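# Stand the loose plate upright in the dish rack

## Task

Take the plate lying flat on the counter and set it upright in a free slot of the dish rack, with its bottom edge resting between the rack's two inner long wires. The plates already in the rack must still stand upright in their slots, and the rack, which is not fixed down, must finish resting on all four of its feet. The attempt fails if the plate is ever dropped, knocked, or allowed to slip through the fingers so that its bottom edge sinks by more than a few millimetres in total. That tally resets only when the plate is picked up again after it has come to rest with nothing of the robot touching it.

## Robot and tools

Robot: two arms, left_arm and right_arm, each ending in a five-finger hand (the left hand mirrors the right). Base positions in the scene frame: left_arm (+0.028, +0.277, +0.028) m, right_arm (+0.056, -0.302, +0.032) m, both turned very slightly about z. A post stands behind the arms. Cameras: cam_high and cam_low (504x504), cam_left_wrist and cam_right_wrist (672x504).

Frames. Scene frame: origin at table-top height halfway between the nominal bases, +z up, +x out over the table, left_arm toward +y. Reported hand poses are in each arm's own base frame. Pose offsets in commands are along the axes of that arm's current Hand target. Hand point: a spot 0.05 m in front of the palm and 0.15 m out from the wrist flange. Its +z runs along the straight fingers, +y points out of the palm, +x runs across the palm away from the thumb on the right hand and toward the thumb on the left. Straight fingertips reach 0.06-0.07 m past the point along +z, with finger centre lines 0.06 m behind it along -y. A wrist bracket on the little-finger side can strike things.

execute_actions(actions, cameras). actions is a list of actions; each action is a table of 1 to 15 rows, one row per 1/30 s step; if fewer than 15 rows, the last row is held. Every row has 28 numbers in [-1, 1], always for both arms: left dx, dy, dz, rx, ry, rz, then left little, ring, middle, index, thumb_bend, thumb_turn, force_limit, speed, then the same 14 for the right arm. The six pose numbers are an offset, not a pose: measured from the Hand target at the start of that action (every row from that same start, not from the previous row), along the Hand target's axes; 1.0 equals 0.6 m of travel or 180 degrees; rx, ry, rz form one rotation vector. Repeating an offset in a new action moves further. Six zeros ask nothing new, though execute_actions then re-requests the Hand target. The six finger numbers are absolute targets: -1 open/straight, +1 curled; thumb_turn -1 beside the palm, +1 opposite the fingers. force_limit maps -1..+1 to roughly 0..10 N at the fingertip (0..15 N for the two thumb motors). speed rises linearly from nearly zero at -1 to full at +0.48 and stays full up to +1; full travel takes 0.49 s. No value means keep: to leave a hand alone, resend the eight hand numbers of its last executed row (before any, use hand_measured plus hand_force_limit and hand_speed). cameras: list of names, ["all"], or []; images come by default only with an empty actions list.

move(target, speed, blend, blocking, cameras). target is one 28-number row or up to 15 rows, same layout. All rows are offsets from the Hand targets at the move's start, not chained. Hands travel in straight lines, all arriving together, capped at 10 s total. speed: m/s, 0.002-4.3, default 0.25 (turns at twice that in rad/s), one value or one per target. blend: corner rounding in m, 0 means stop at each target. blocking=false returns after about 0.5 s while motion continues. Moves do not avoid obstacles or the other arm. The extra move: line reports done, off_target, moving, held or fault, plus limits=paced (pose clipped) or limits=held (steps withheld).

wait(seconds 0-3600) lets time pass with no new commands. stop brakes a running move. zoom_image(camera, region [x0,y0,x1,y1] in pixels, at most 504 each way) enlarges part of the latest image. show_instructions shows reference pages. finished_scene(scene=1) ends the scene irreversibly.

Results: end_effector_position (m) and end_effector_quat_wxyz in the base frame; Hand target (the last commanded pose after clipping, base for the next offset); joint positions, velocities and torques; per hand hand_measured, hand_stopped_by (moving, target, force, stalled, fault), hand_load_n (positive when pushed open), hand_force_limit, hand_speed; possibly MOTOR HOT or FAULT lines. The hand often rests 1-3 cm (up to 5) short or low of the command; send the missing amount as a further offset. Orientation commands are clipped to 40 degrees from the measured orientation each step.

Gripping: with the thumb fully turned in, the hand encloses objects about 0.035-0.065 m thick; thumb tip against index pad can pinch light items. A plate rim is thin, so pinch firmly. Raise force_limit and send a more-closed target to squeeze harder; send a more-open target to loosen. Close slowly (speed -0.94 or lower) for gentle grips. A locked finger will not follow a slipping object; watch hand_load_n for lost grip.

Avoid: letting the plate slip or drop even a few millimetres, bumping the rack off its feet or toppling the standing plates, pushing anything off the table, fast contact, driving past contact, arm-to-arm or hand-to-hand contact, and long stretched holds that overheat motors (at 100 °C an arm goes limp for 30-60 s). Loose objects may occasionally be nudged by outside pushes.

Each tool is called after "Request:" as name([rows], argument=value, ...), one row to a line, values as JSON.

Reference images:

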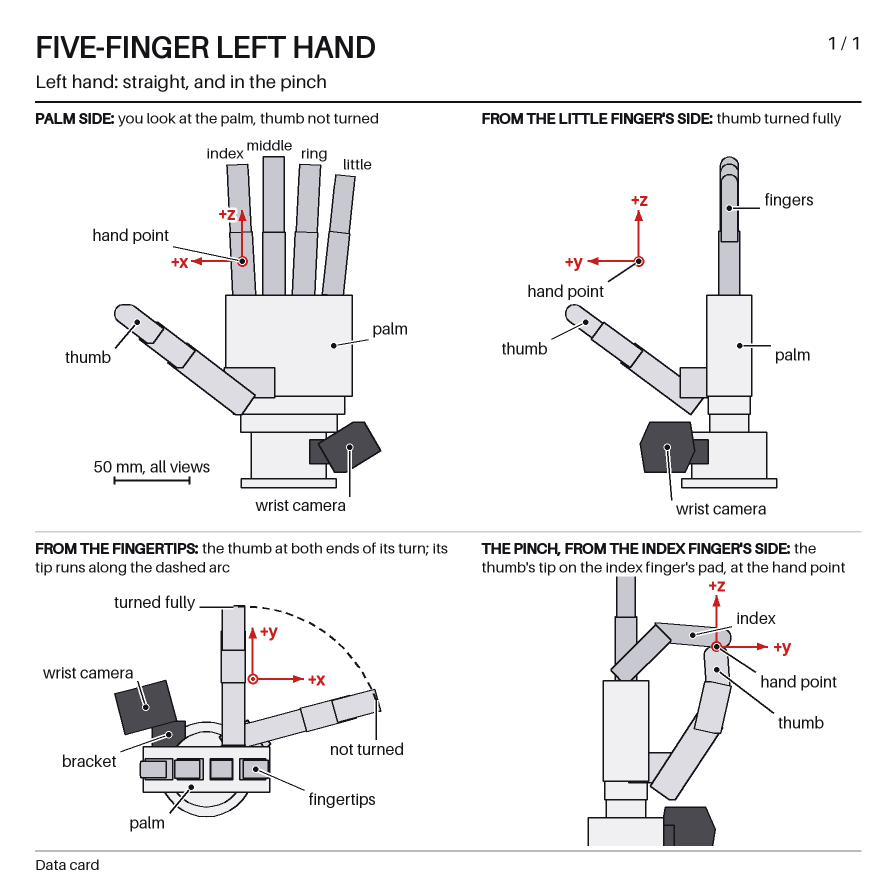

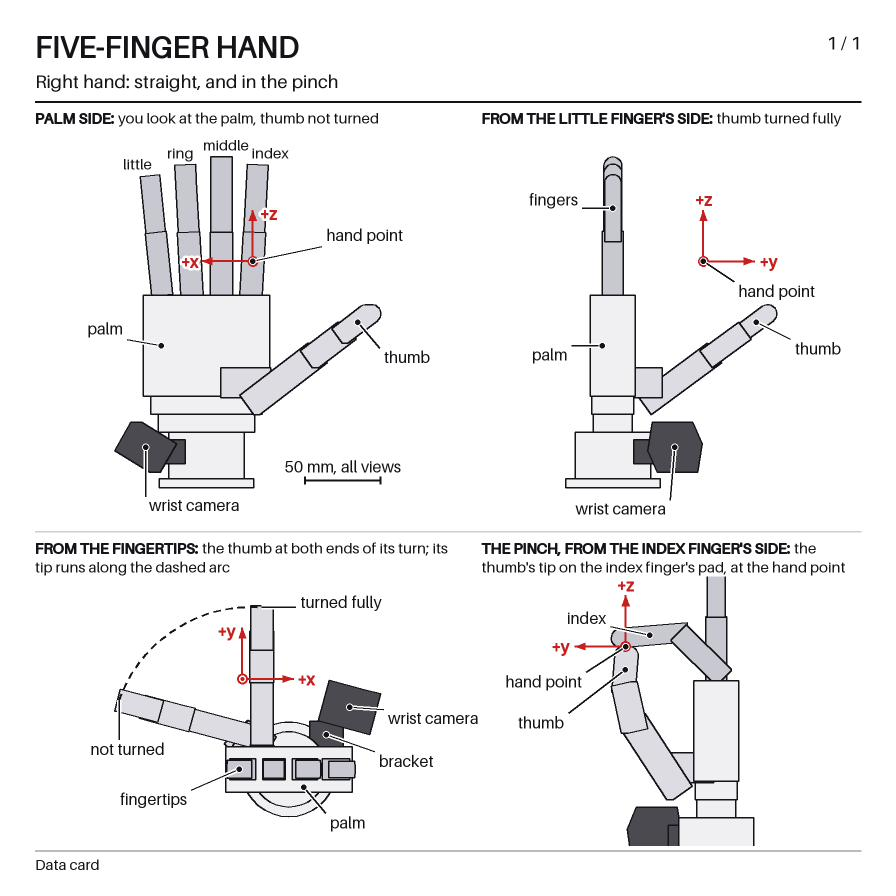

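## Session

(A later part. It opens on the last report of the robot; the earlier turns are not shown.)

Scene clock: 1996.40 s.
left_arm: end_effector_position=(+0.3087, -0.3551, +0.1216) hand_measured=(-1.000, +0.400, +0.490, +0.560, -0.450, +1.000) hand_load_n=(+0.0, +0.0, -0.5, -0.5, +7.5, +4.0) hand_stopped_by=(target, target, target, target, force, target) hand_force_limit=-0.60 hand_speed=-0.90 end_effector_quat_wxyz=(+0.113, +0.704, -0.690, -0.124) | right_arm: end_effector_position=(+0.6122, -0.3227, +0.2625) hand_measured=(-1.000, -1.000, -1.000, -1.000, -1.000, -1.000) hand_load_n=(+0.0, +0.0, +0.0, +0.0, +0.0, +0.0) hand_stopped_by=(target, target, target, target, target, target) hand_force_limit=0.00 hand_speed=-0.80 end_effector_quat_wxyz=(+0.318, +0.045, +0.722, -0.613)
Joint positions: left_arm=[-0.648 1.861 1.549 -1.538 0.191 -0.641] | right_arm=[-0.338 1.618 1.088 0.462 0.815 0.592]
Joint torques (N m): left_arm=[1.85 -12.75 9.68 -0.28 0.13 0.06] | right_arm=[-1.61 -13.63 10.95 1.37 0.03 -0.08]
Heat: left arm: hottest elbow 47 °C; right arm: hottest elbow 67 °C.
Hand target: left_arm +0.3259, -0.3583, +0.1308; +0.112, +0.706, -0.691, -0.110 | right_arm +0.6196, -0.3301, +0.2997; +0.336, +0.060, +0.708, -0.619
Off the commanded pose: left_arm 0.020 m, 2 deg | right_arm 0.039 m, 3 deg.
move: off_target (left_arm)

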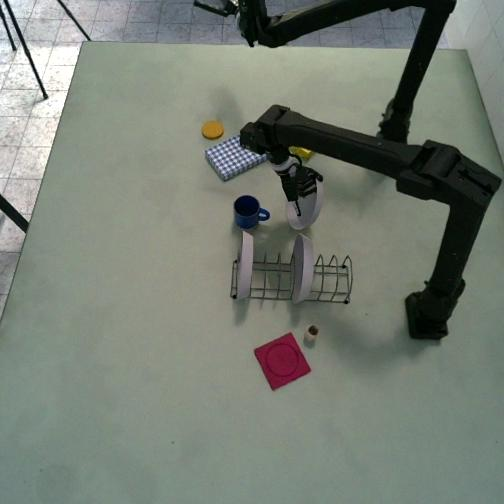

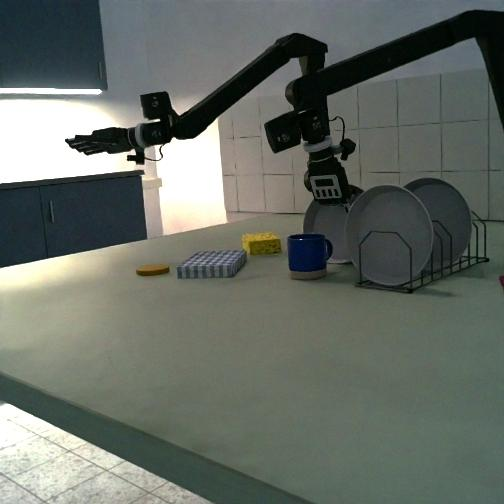

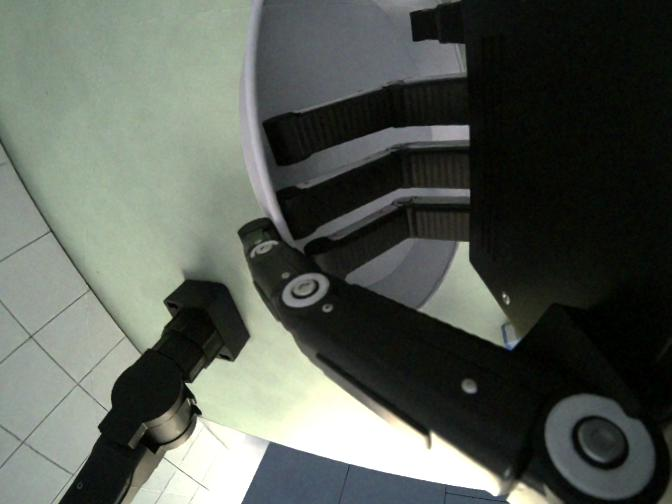

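Request:
execute_actions(actions=[], cameras=["all"])

Scene clock: 2022.87 s.
left_arm: end_effector_position=(+0.3087, -0.3551, +0.1216) hand_measured=(-1.000, +0.400, +0.490, +0.560, -0.450, +1.000) hand_load_n=(+0.0, +0.5, -1.0, -0.5, +7.5, +4.0) hand_stopped_by=(target, target, target, target, force, target) hand_force_limit=-0.60 hand_speed=-0.90 end_effector_quat_wxyz=(+0.113, +0.704, -0.690, -0.124) | right_arm: end_effector_position=(+0.6122, -0.3227, +0.2625) hand_measured=(-1.000, -1.000, -1.000, -1.000, -1.000, -1.000) hand_load_n=(+0.0, +0.0, +0.0, -0.5, +0.0, -0.5) hand_stopped_by=(target, target, target, target, target, target) hand_force_limit=0.00 hand_speed=-0.80 end_effector_quat_wxyz=(+0.318, +0.045, +0.722, -0.613)
Joint positions: left_arm=[-0.648 1.862 1.55 -1.539 0.191 -0.64] | right_arm=[-0.338 1.618 1.088 0.462 0.815 0.592]
Joint velocities: within noise
Joint torques (N m): left_arm=[1.85 -13.39 9.73 -0.5 0.13 0.07] | right_arm=[-1.61 -13.57 10.96 1.39 0.03 -0.08]
Heat: left arm: hottest elbow 50 °C; right arm: hottest elbow 67 °C.
Hand target: left_arm +0.3259, -0.3583, +0.1308; +0.112, +0.706, -0.691, -0.110 | right_arm +0.6196, -0.3301, +0.2997; +0.336, +0.060, +0.708, -0.619
Off the commanded pose: left_arm 0.020 m, 2 deg | right_arm 0.039 m, 3 deg.

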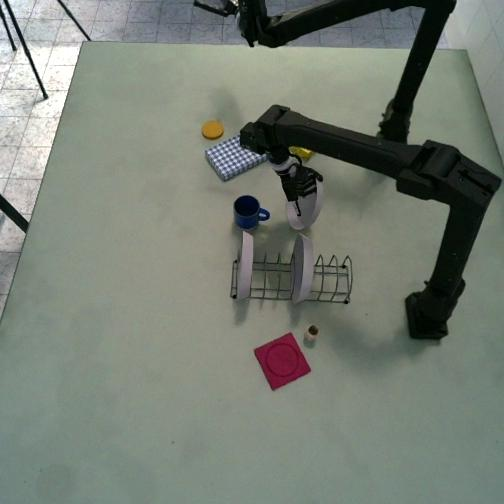

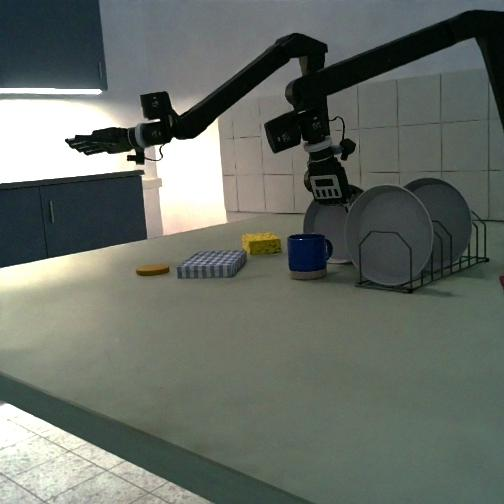

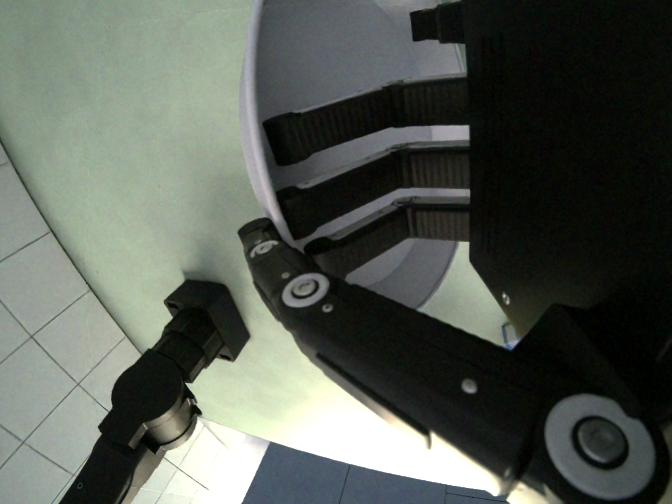

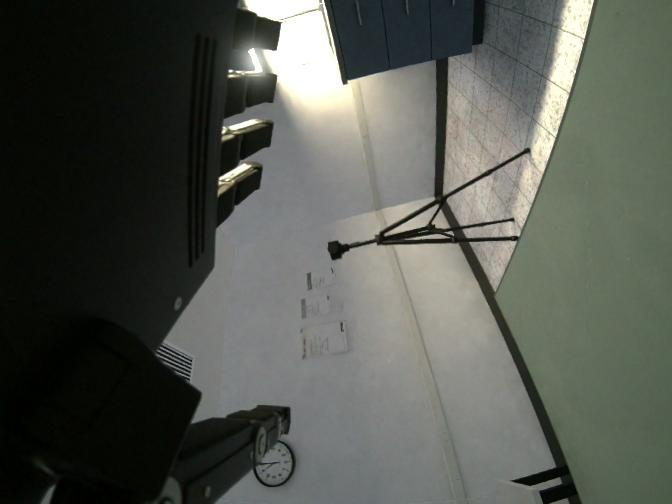

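Request:
move(target=[0.0007,-0.0302,-0.0256,0,0,0,-1,0.4,0.49,0.56,-0.15,1,-0.6,-0.9, 0,0,0,0,0,0,-1,-1,-1,-1,-1,-1,0,-0.8], speed=0.03, cameras=["all"])

Request:
zoom_image(camera="cam_high", region=[270, 140, 350, 240])

Request:
zoom_image(camera="cam_low", region=[260, 150, 400, 300])

Scene clock: 2030.63 s.
left_arm: end_effector_position=(+0.3308, -0.3552, +0.1267) hand_measured=(-1.000, +0.400, +0.490, +0.560, -0.450, +1.000) hand_load_n=(+0.0, +0.0, +0.0, +0.0, +8.0, +3.5) hand_stopped_by=(target, target, target, target, force, target) hand_force_limit=-0.60 hand_speed=-0.90 end_effector_quat_wxyz=(+0.113, +0.704, -0.689, -0.127) | right_arm: end_effector_position=(+0.6122, -0.3227, +0.2625) hand_measured=(-1.000, -1.000, -1.000, -1.000, -1.000, -1.000) hand_load_n=(+0.0, +0.0, +0.0, +0.0, +0.0, -0.5) hand_stopped_by=(target, target, target, target, target, target) hand_force_limit=0.00 hand_speed=-0.80 end_effector_quat_wxyz=(+0.318, +0.045, +0.722, -0.613)
Joint positions: left_arm=[-0.624 1.907 1.631 -1.584 0.183 -0.619] | right_arm=[-0.338 1.618 1.088 0.462 0.815 0.592]
Joint torques (N m): left_arm=[1.79 -14.8 10.06 -0.62 0.18 0.05] | right_arm=[-1.61 -13.63 10.96 1.37 0.03 -0.08]
Heat: left arm: hottest elbow 50 °C; right arm: hottest elbow 67 °C.
Hand target: left_arm +0.3479, -0.3582, +0.1397; +0.112, +0.706, -0.691, -0.110 | right_arm +0.6196, -0.3301, +0.2997; +0.336, +0.060, +0.708, -0.619
Off the commanded pose: left_arm 0.022 m, 2 deg | right_arm 0.039 m, 3 deg.
move: off_target (left_arm)

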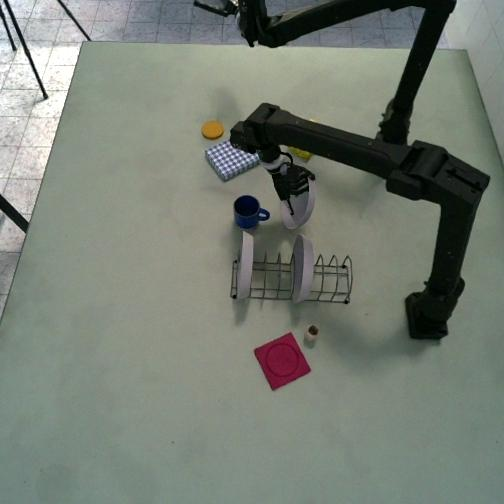

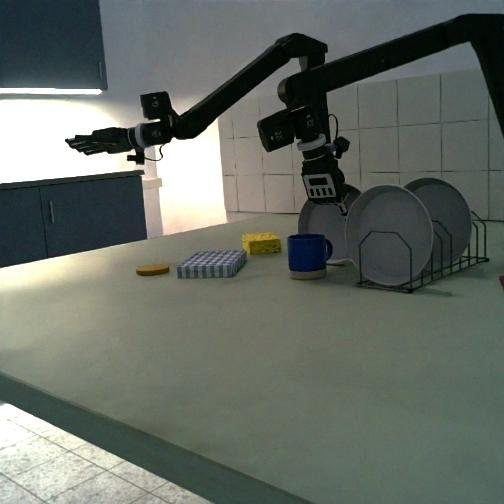

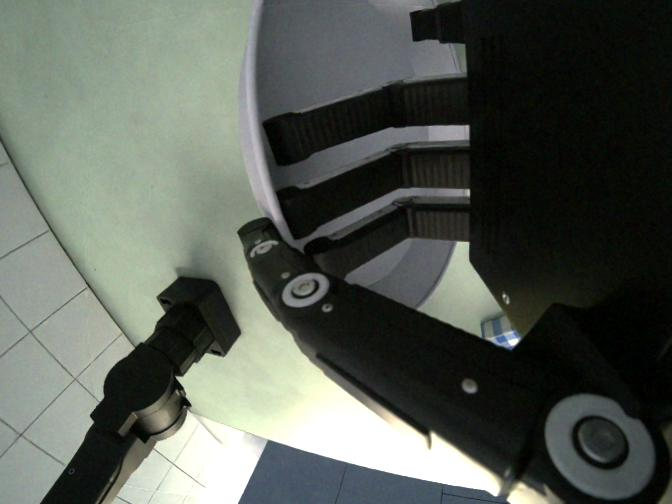

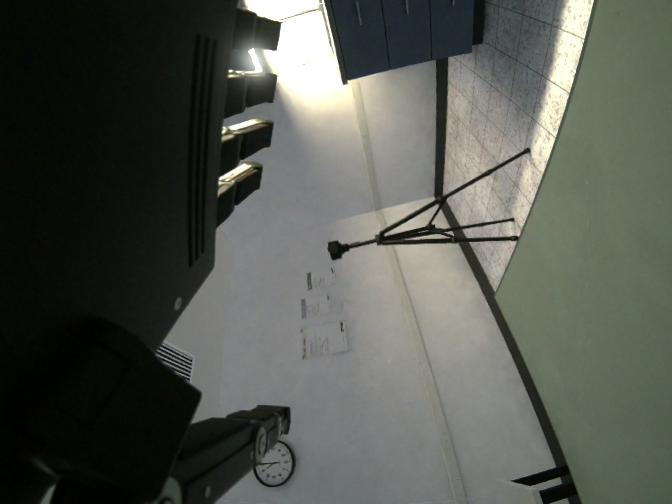

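Scaled by 5.040 from the camera's image (finer frame: 720x720).

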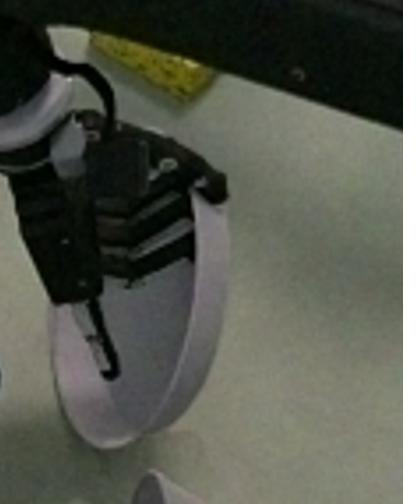

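Scaled by 3.360 from the camera's image (finer frame: 720x720).

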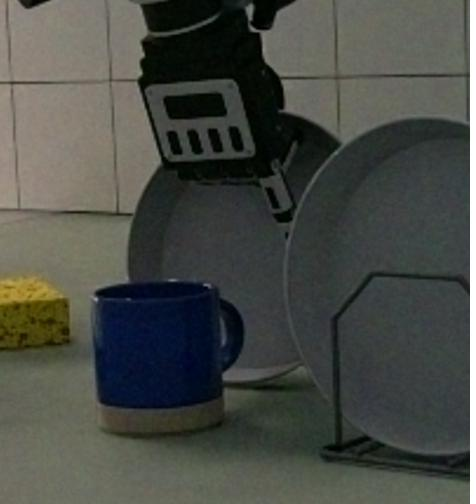

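Request:
zoom_image(camera="cam_high", region=[275, 170, 345, 240])

Request:
zoom_image(camera="cam_high", region=[225, 225, 355, 310])

Scaled by 7.200 from the camera's image (finer frame: 720x720).

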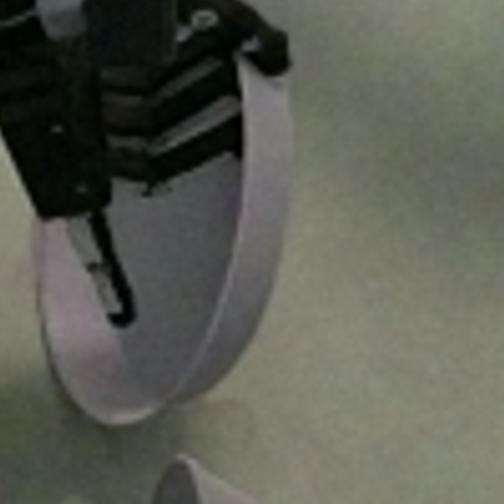

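Scaled by 3.877 from the camera's image (finer frame: 720x720).

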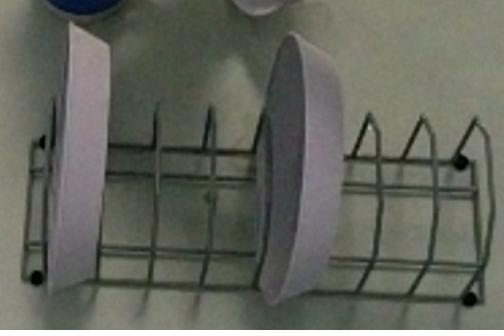

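Request:
move(target=[0,0,0,0,0,0,-1,0.34,0.43,0.50,-0.15,1,-0.6,-0.94, 0,0,0,0,0,0,-1,-1,-1,-1,-1,-1,0,-0.8], speed=0.03, cameras=["cam_high","cam_low","cam_left_wrist"])

Request:
zoom_image(camera="cam_high", region=[275, 170, 345, 240])

Scene clock: 2076.60 s.
left_arm: end_effector_position=(+0.3312, -0.3553, +0.1276) hand_measured=(-1.000, +0.340, +0.430, +0.500, -0.450, +1.000) hand_load_n=(+0.0, +0.0, -0.5, +0.5, +4.0, +1.5) hand_stopped_by=(target, target, target, target, force, target) hand_force_limit=-0.60 hand_speed=-0.94 end_effector_quat_wxyz=(+0.113, +0.704, -0.690, -0.127) | right_arm: end_effector_position=(+0.6122, -0.3227, +0.2625) hand_measured=(-1.000, -1.000, -1.000, -1.000, -1.000, -1.000) hand_load_n=(+0.0, +0.0, -0.5, +0.0, +0.0, -0.5) hand_stopped_by=(target, target, target, target, target, target) hand_force_limit=0.00 hand_speed=-0.80 end_effector_quat_wxyz=(+0.318, +0.045, +0.722, -0.613)
Joint positions: left_arm=[-0.624 1.908 1.634 -1.586 0.183 -0.618] | right_arm=[-0.338 1.618 1.088 0.462 0.815 0.592]
Joint torques (N m): left_arm=[1.79 -14.51 9.88 -0.55 0.19 0.07] | right_arm=[-1.61 -13.57 10.96 1.39 0.03 -0.08]
Heat: left arm: hottest elbow 51 °C; right arm: hottest elbow 67 °C.
Hand target: left_arm +0.3479, -0.3582, +0.1397; +0.112, +0.706, -0.691, -0.110 | right_arm +0.6196, -0.3301, +0.2997; +0.336, +0.060, +0.708, -0.619
Off the commanded pose: left_arm 0.021 m, 2 deg | right_arm 0.039 m, 3 deg.
move: done

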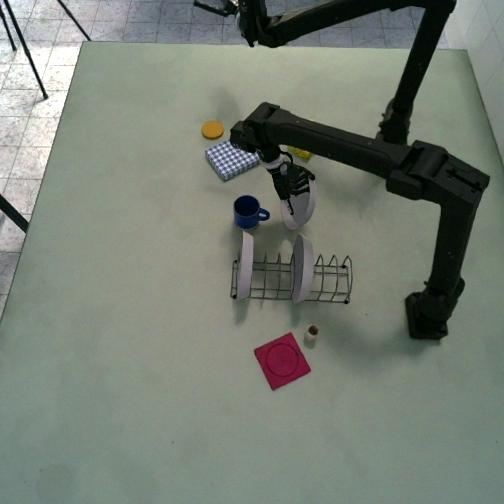

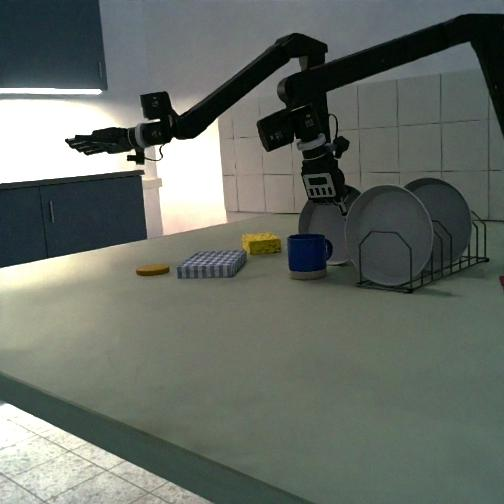

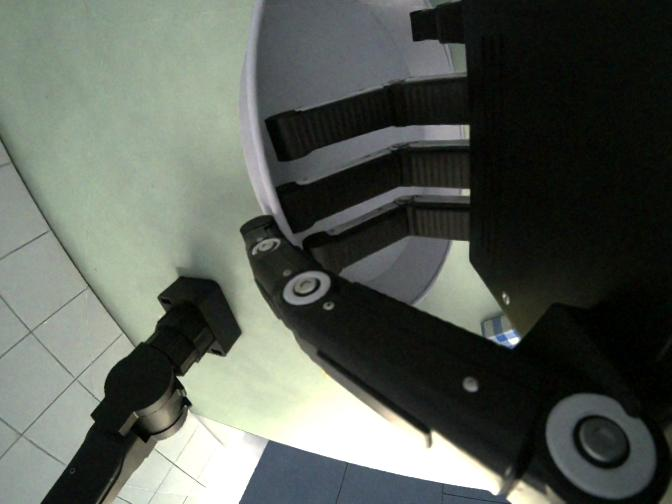

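Scaled by 7.200 from the camera's image (finer frame: 720x720).

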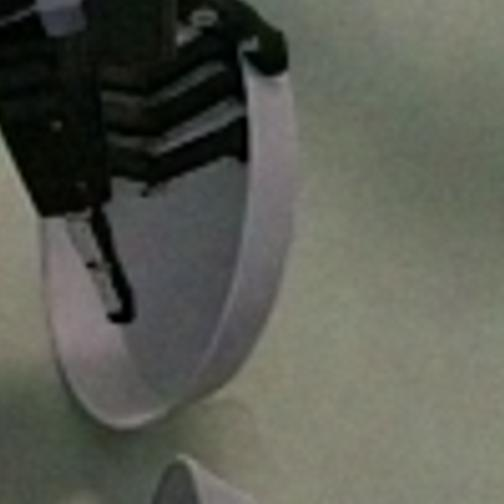

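Request:
move([
  [0,0,0,0,0,0,-1,0.30,0.39,0.46,-0.15,1,-0.6,-0.94, 0,0,0,0,0,0,-1,-1,-1,-1,-1,-1,0,-0.8],
  [0.0007,-0.0298,-0.0241,0,0,0,-1,0.3,0.39,0.46,-0.15,1,-0.6,-0.94, 0,0,0,0,0,0,-1,-1,-1,-1,-1,-1,0,-0.8],
], speed=0.03, cameras=["cam_high","cam_low","cam_left_wrist"])

Request:
zoom_image(camera="cam_high", region=[275, 170, 345, 240])

Request:
zoom_image(camera="cam_low", region=[260, 150, 400, 300])

Scene clock: 2087.37 s.
left_arm: end_effector_position=(+0.3528, -0.3563, +0.1355) hand_measured=(-1.000, +0.300, +0.390, +0.460, -0.446, +1.000) hand_load_n=(+0.0, +0.0, +0.5, +1.0, +0.0, +0.0) hand_stopped_by=(target, target, target, target, force, target) hand_force_limit=-0.60 hand_speed=-0.94 end_effector_quat_wxyz=(+0.113, +0.704, -0.689, -0.126) | right_arm: end_effector_position=(+0.6122, -0.3227, +0.2625) hand_measured=(-1.000, -1.000, -1.000, -1.000, -1.000, -1.000) hand_load_n=(+0.0, +0.0, +0.0, +0.5, +0.0, +0.0) hand_stopped_by=(target, target, target, target, target, target) hand_force_limit=0.00 hand_speed=-0.80 end_effector_quat_wxyz=(+0.318, +0.045, +0.722, -0.613)
Joint positions: left_arm=[-0.603 1.95 1.72 -1.633 0.178 -0.598] | right_arm=[-0.338 1.618 1.088 0.462 0.815 0.592]
Joint torques (N m): left_arm=[1.79 -15.03 10.09 -0.69 0.18 0.09] | right_arm=[-1.61 -13.57 10.96 1.37 0.04 -0.08]
Heat: left arm: hottest elbow 52 °C; right arm: hottest elbow 67 °C.
Hand target: left_arm +0.3693, -0.3582, +0.1480; +0.112, +0.706, -0.691, -0.110 | right_arm +0.6196, -0.3301, +0.2997; +0.336, +0.060, +0.708, -0.619
Off the commanded pose: left_arm 0.021 m, 2 deg | right_arm 0.039 m, 3 deg.
move: off_target (left_arm)

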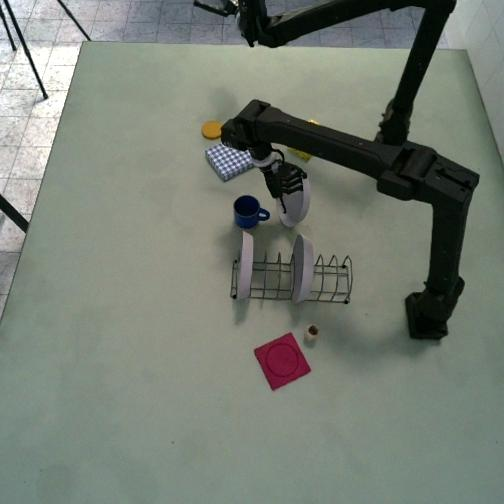

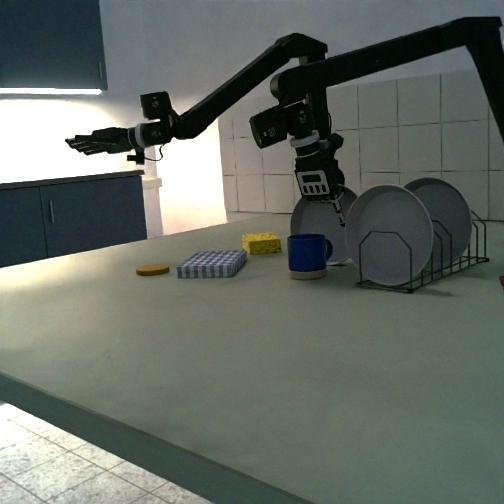

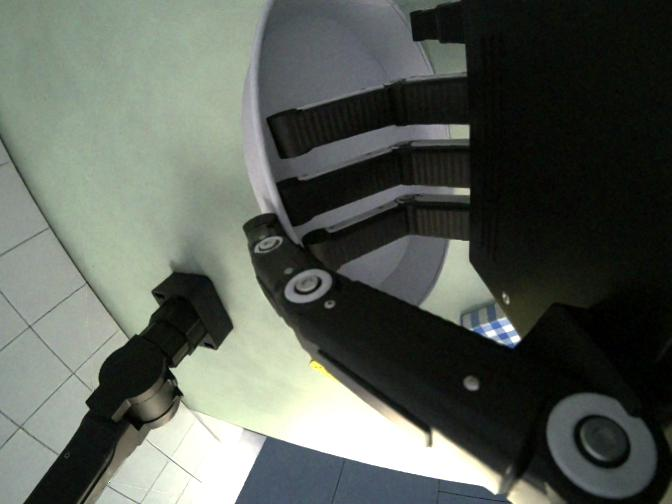

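Scaled by 7.200 from the camera's image (finer frame: 720x720).

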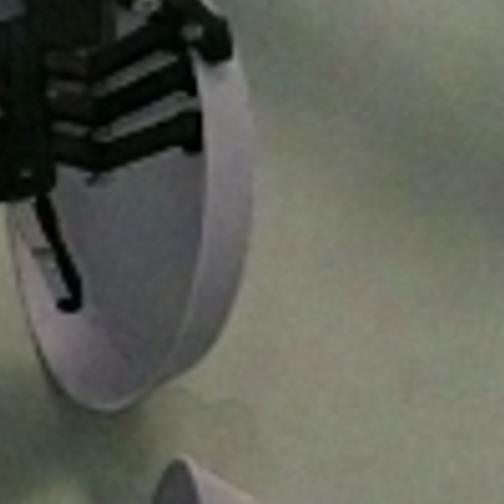

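Scaled by 3.360 from the camera's image (finer frame: 720x720).

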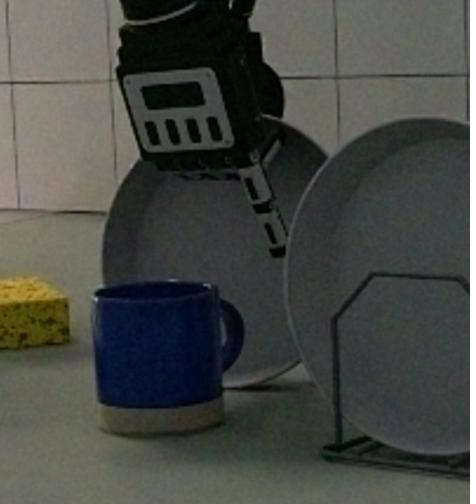

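Request:
move(target=[-0.0,-0.0039,0.0119,0,0,0,-1,0.3,0.39,0.46,-0.15,1,-0.6,-0.94, 0,0,0,0,0,0,-1,-1,-1,-1,-1,-1,0,-0.8], speed=0.03, cameras=["cam_high","cam_low","cam_left_wrist"])

Request:
zoom_image(camera="cam_high", region=[275, 160, 345, 230])

Scene clock: 2176.13 s.
left_arm: end_effector_position=(+0.3528, -0.3562, +0.1336) hand_measured=(-1.000, +0.300, +0.390, +0.460, -0.448, +1.000) hand_load_n=(+0.0, +0.0, +0.5, +0.5, +0.5, +0.0) hand_stopped_by=(target, target, target, target, force, target) hand_force_limit=-0.60 hand_speed=-0.94 end_effector_quat_wxyz=(+0.113, +0.704, -0.689, -0.128) | right_arm: end_effector_position=(+0.6122, -0.3227, +0.2625) hand_measured=(-1.000, -1.000, -1.000, -1.000, -1.000, -1.000) hand_load_n=(+0.0, -0.5, +0.0, +0.0, +0.0, +0.0) hand_stopped_by=(target, target, target, target, target, target) hand_force_limit=0.00 hand_speed=-0.80 end_effector_quat_wxyz=(+0.318, +0.045, +0.722, -0.613)
Joint positions: left_arm=[-0.603 1.954 1.72 -1.633 0.178 -0.597] | right_arm=[-0.338 1.618 1.088 0.462 0.815 0.592]
Joint torques (N m): left_arm=[1.49 -14.97 9.26 -0.01 0.17 0.07] | right_arm=[-1.61 -13.63 10.96 1.39 0.04 -0.08]
Heat: left arm: hottest elbow 55 °C; right arm: hottest elbow 67 °C.
Hand target: left_arm +0.3693, -0.3582, +0.1404; +0.112, +0.706, -0.691, -0.110 | right_arm +0.6196, -0.3301, +0.2997; +0.336, +0.060, +0.708, -0.619
Off the commanded pose: left_arm 0.018 m, 2 deg | right_arm 0.039 m, 3 deg.
move: off_target (left_arm)

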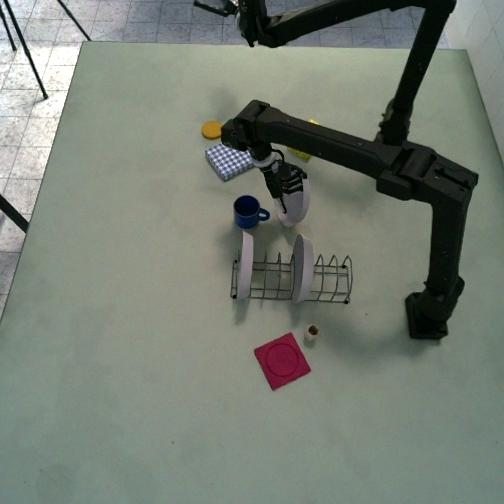

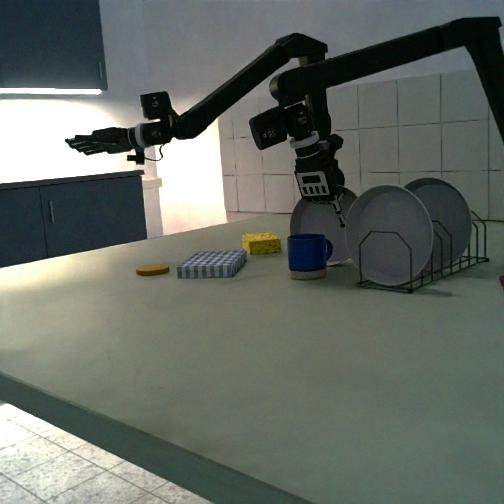

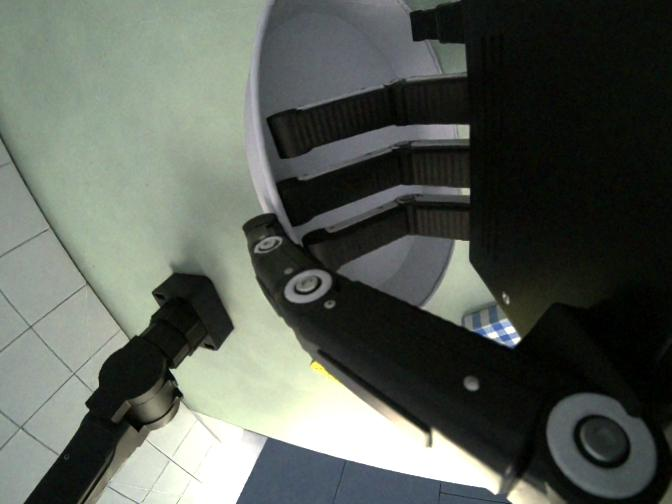

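Scaled by 7.200 from the camera's image (finer frame: 720x720).

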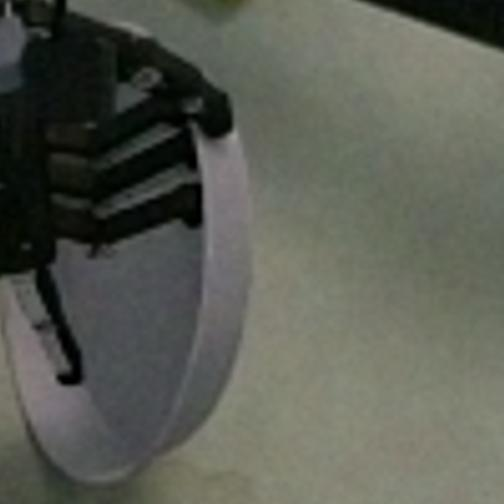

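Request:
move([
  [0,0,0,0,0,0,-1,0.34,0.43,0.50,-0.15,1,-0.6,-0.94, 0,0,0,0,0,0,-1,-1,-1,-1,-1,-1,0,-0.8],
  [-0.0008,0.0319,0.0290,0.05,0,0,-1,0.34,0.43,0.50,-0.15,1,-0.6,-0.94, 0,0,0,0,0,0,-1,-1,-1,-1,-1,-1,0,-0.8],
], speed=0.03, cameras=["cam_high","cam_low","cam_left_wrist"])

Request:
zoom_image(camera="cam_high", region=[275, 160, 345, 230])

Request:
zoom_image(camera="cam_low", region=[260, 150, 400, 300])

Scene clock: 2410.93 s.
left_arm: end_effector_position=(+0.3483, -0.3514, +0.1148) hand_measured=(-1.000, +0.340, +0.428, +0.500, -0.448, +1.000) hand_load_n=(+0.0, +0.0, +1.5, +0.5, +4.0, +0.5) hand_stopped_by=(target, target, force, target, force, target) hand_force_limit=-0.60 hand_speed=-0.94 end_effector_quat_wxyz=(+0.061, +0.713, -0.694, -0.074) | right_arm: end_effector_position=(+0.6122, -0.3227, +0.2625) hand_measured=(-1.000, -1.000, -1.000, -1.000, -1.000, -1.000) hand_load_n=(+0.0, +0.0, +0.0, +0.0, +0.5, -0.5) hand_stopped_by=(target, target, target, target, target, target) hand_force_limit=0.00 hand_speed=-0.80 end_effector_quat_wxyz=(+0.318, +0.045, +0.722, -0.613)
Joint positions: left_arm=[-0.627 1.857 1.572 -1.452 0.099 -0.646] | right_arm=[-0.338 1.618 1.088 0.462 0.815 0.592]
Joint torques (N m): left_arm=[-0.56 -17.03 6.58 0.36 0.05 -0.14] | right_arm=[-1.61 -13.57 10.96 1.39 0.04 -0.08]
Heat: left arm: hottest elbow 53 °C; right arm: hottest elbow 68 °C.
Hand target: left_arm +0.3457, -0.3583, +0.1298; +0.056, +0.712, -0.698, -0.055 | right_arm +0.6196, -0.3301, +0.2997; +0.336, +0.060, +0.708, -0.619
Off the commanded pose: left_arm 0.017 m, 2 deg | right_arm 0.039 m, 3 deg.
move: off_target (left_arm)

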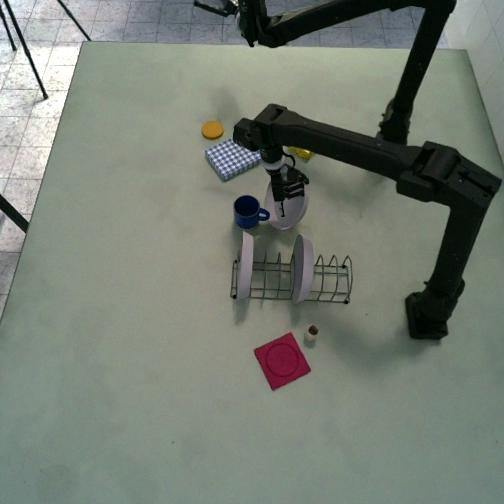

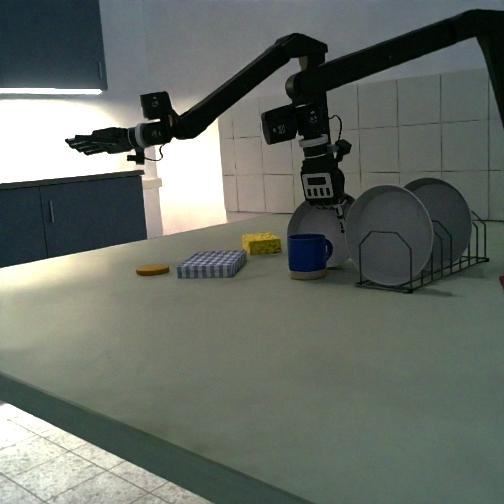

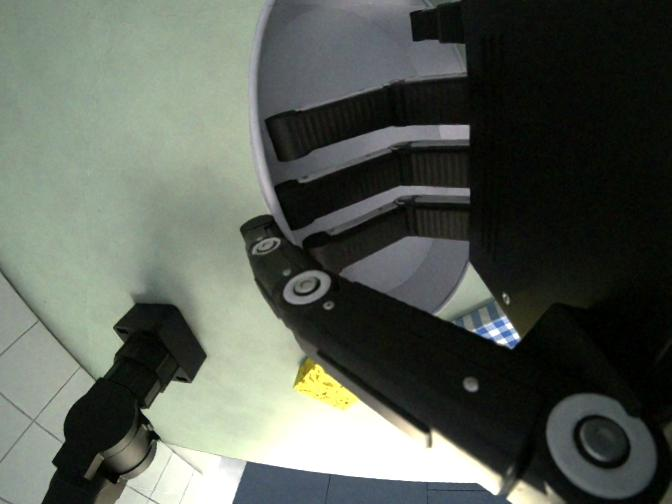

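Scaled by 7.200 from the camera's image (finer frame: 720x720).

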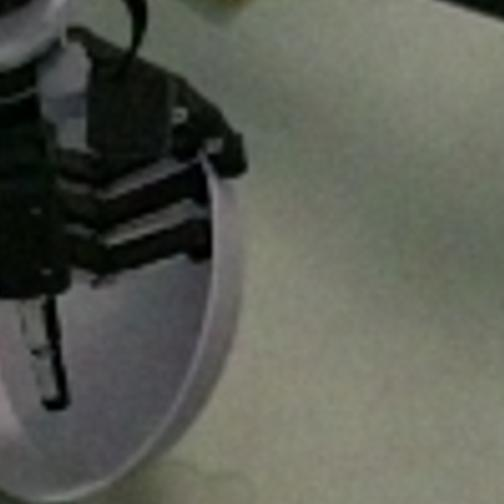

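Scaled by 3.360 from the camera's image (finer frame: 720x720).

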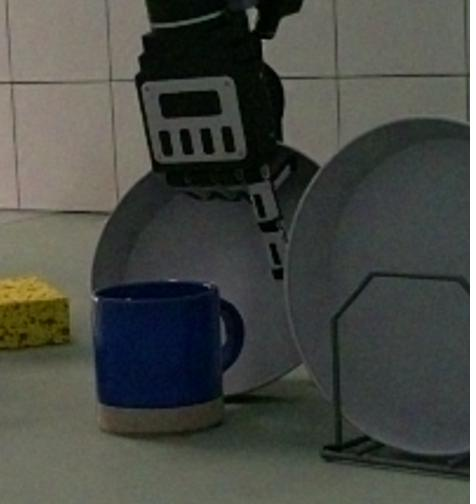

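Request:
move(target=[-0.0008,0.0499,0.0366,0.078,0,0,-1,0.34,0.43,0.50,-0.15,1,-0.6,-0.94, 0,0,0,0,0,0,-1,-1,-1,-1,-1,-1,0,-0.8], speed=0.03, cameras=["cam_high","cam_low","cam_left_wrist"])

Request:
zoom_image(camera="cam_high", region=[250, 160, 350, 240])

Request:
zoom_image(camera="cam_low", region=[260, 150, 400, 300])

Scene clock: 2425.97 s.
left_arm: end_effector_position=(+0.3143, -0.3504, +0.0984) hand_measured=(-1.000, +0.340, +0.428, +0.500, -0.448, +1.000) hand_load_n=(+0.0, +0.0, +1.5, +0.5, +3.0, +1.0) hand_stopped_by=(target, target, force, target, force, target) hand_force_limit=-0.60 hand_speed=-0.94 end_effector_quat_wxyz=(-0.030, +0.715, -0.698, +0.009) | right_arm: end_effector_position=(+0.6122, -0.3227, +0.2625) hand_measured=(-1.000, -1.000, -1.000, -1.000, -1.000, -1.000) hand_load_n=(-0.5, -0.5, +0.0, +0.0, +0.0, -0.5) hand_stopped_by=(target, target, target, target, target, target) hand_force_limit=0.00 hand_speed=-0.80 end_effector_quat_wxyz=(+0.318, +0.045, +0.722, -0.613)
Joint positions: left_arm=[-0.728 1.668 1.319 -1.202 -0.059 -0.751] | right_arm=[-0.338 1.618 1.088 0.462 0.815 0.592]
Joint torques (N m): left_arm=[-0.62 -14.8 6.82 0.75 -0.03 -0.13] | right_arm=[-1.61 -13.63 10.96 1.39 0.03 -0.08]
Heat: left arm: hottest elbow 52 °C; right arm: hottest elbow 68 °C.
Hand target: left_arm +0.3127, -0.3585, +0.1130; -0.031, +0.714, -0.699, +0.031 | right_arm +0.6196, -0.3301, +0.2997; +0.336, +0.060, +0.708, -0.619
Off the commanded pose: left_arm 0.017 m, 2 deg | right_arm 0.039 m, 3 deg.
move: off_target (left_arm)

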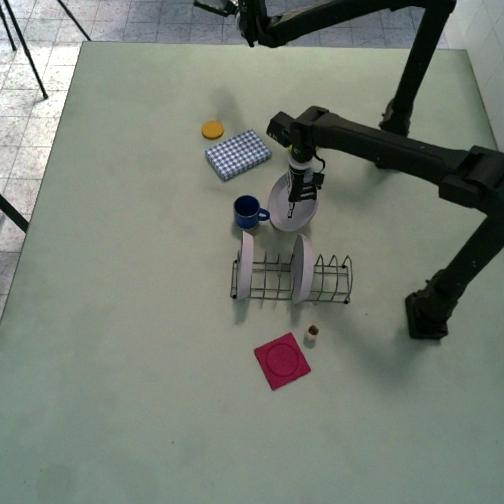

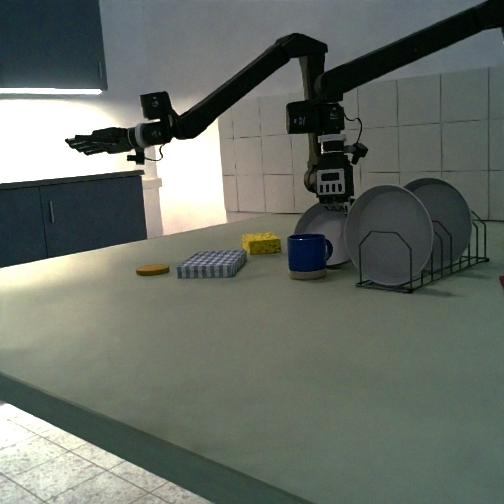

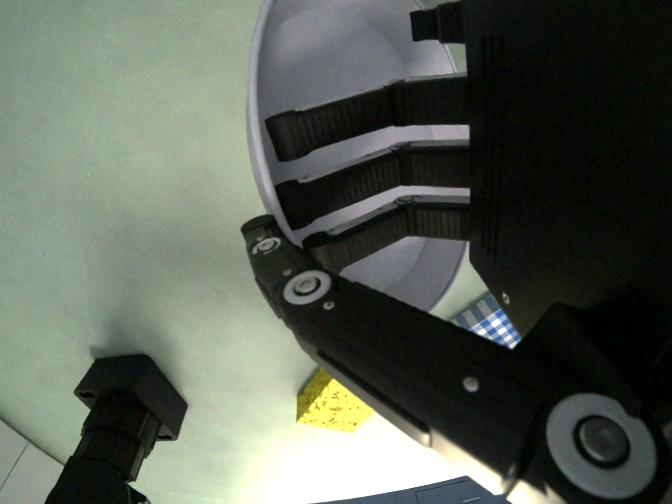

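Scaled by 5.040 from the camera's image (finer frame: 720x720).

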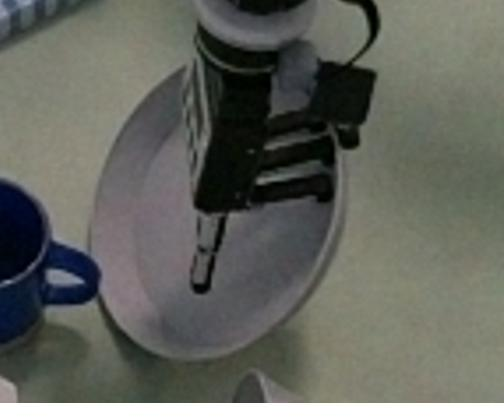

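Scaled by 3.360 from the camera's image (finer frame: 720x720).

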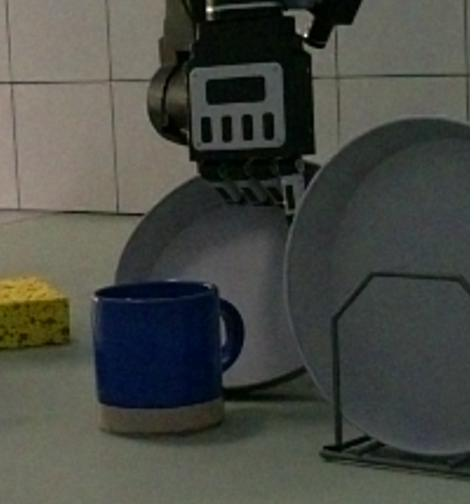

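Request:
move(target=[-0.0008,0.0497,0.0509,0.083,0,0,-1,0.34,0.43,0.50,-0.15,1,-0.6,-0.94, 0,0,0,0,0,0,-1,-1,-1,-1,-1,-1,0,-0.8], speed=0.03, cameras=["cam_high","cam_low","cam_left_wrist"])

Request:
zoom_image(camera="cam_high", region=[250, 160, 350, 240])

Request:
zoom_image(camera="cam_low", region=[260, 150, 400, 300])

Scene clock: 2442.27 s.
left_arm: end_effector_position=(+0.2861, -0.3496, +0.0667) hand_measured=(-1.000, +0.340, +0.428, +0.500, -0.448, +1.000) hand_load_n=(+0.0, +0.0, +1.0, +0.5, +4.0, +1.0) hand_stopped_by=(target, target, force, target, force, target) hand_force_limit=-0.60 hand_speed=-0.94 end_effector_quat_wxyz=(-0.125, +0.704, -0.692, +0.099) | right_arm: end_effector_position=(+0.6122, -0.3227, +0.2625) hand_measured=(-1.000, -1.000, -1.000, -1.000, -1.000, -1.000) hand_load_n=(+0.0, +0.0, +0.0, +0.0, +0.0, +0.0) hand_stopped_by=(target, target, target, target, target, target) hand_force_limit=0.00 hand_speed=-0.80 end_effector_quat_wxyz=(+0.318, +0.045, +0.722, -0.613)
Joint positions: left_arm=[-0.857 1.53 1.075 -0.933 -0.265 -0.85] | right_arm=[-0.338 1.618 1.088 0.462 0.815 0.592]
Joint torques (N m): left_arm=[-0.56 -12.1 6.84 1.06 -0.24 -0.2] | right_arm=[-1.67 -13.63 10.96 1.39 0.04 -0.08]
Heat: left arm: hottest elbow 50 °C; right arm: hottest elbow 68 °C.
Hand target: left_arm +0.2856, -0.3586, +0.0798; -0.124, +0.704, -0.689, +0.121 | right_arm +0.6196, -0.3301, +0.2997; +0.336, +0.060, +0.708, -0.619
Off the commanded pose: left_arm 0.016 m, 3 deg | right_arm 0.039 m, 3 deg.
move: off_target (left_arm)

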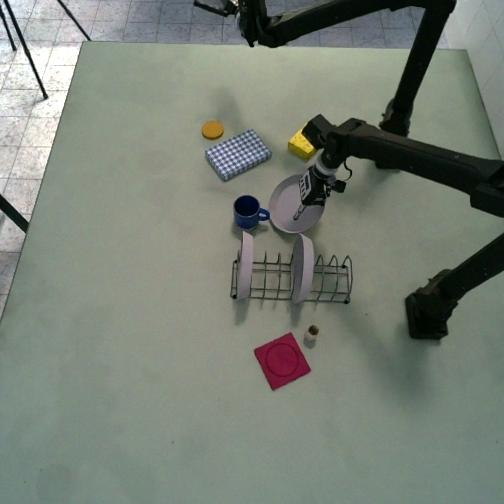

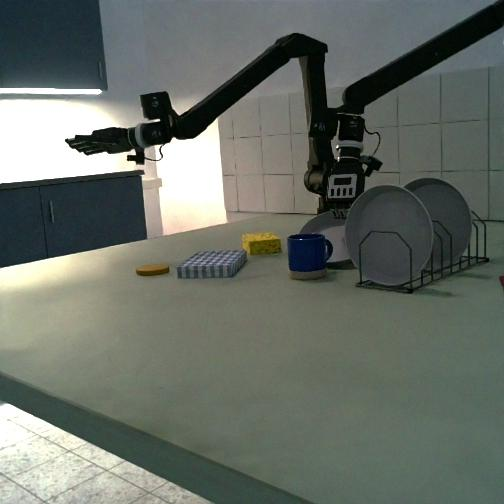

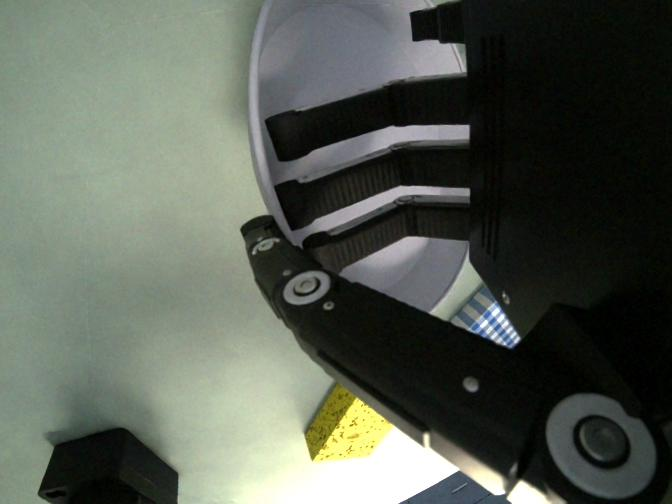

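Scaled by 5.040 from the camera's image (finer frame: 720x720).

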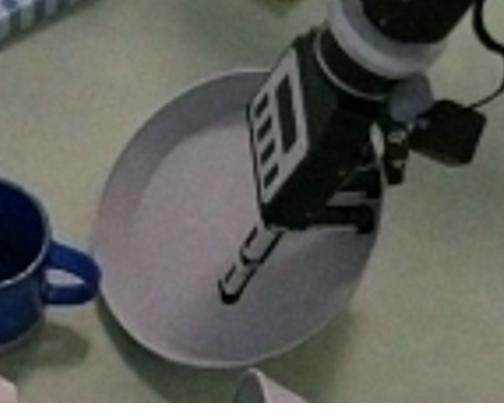

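Scaled by 3.360 from the camera's image (finer frame: 720x720).

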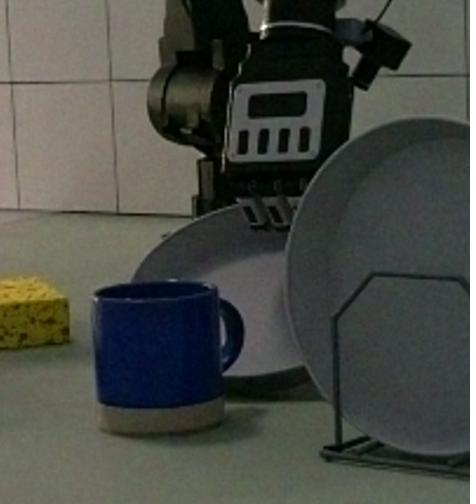

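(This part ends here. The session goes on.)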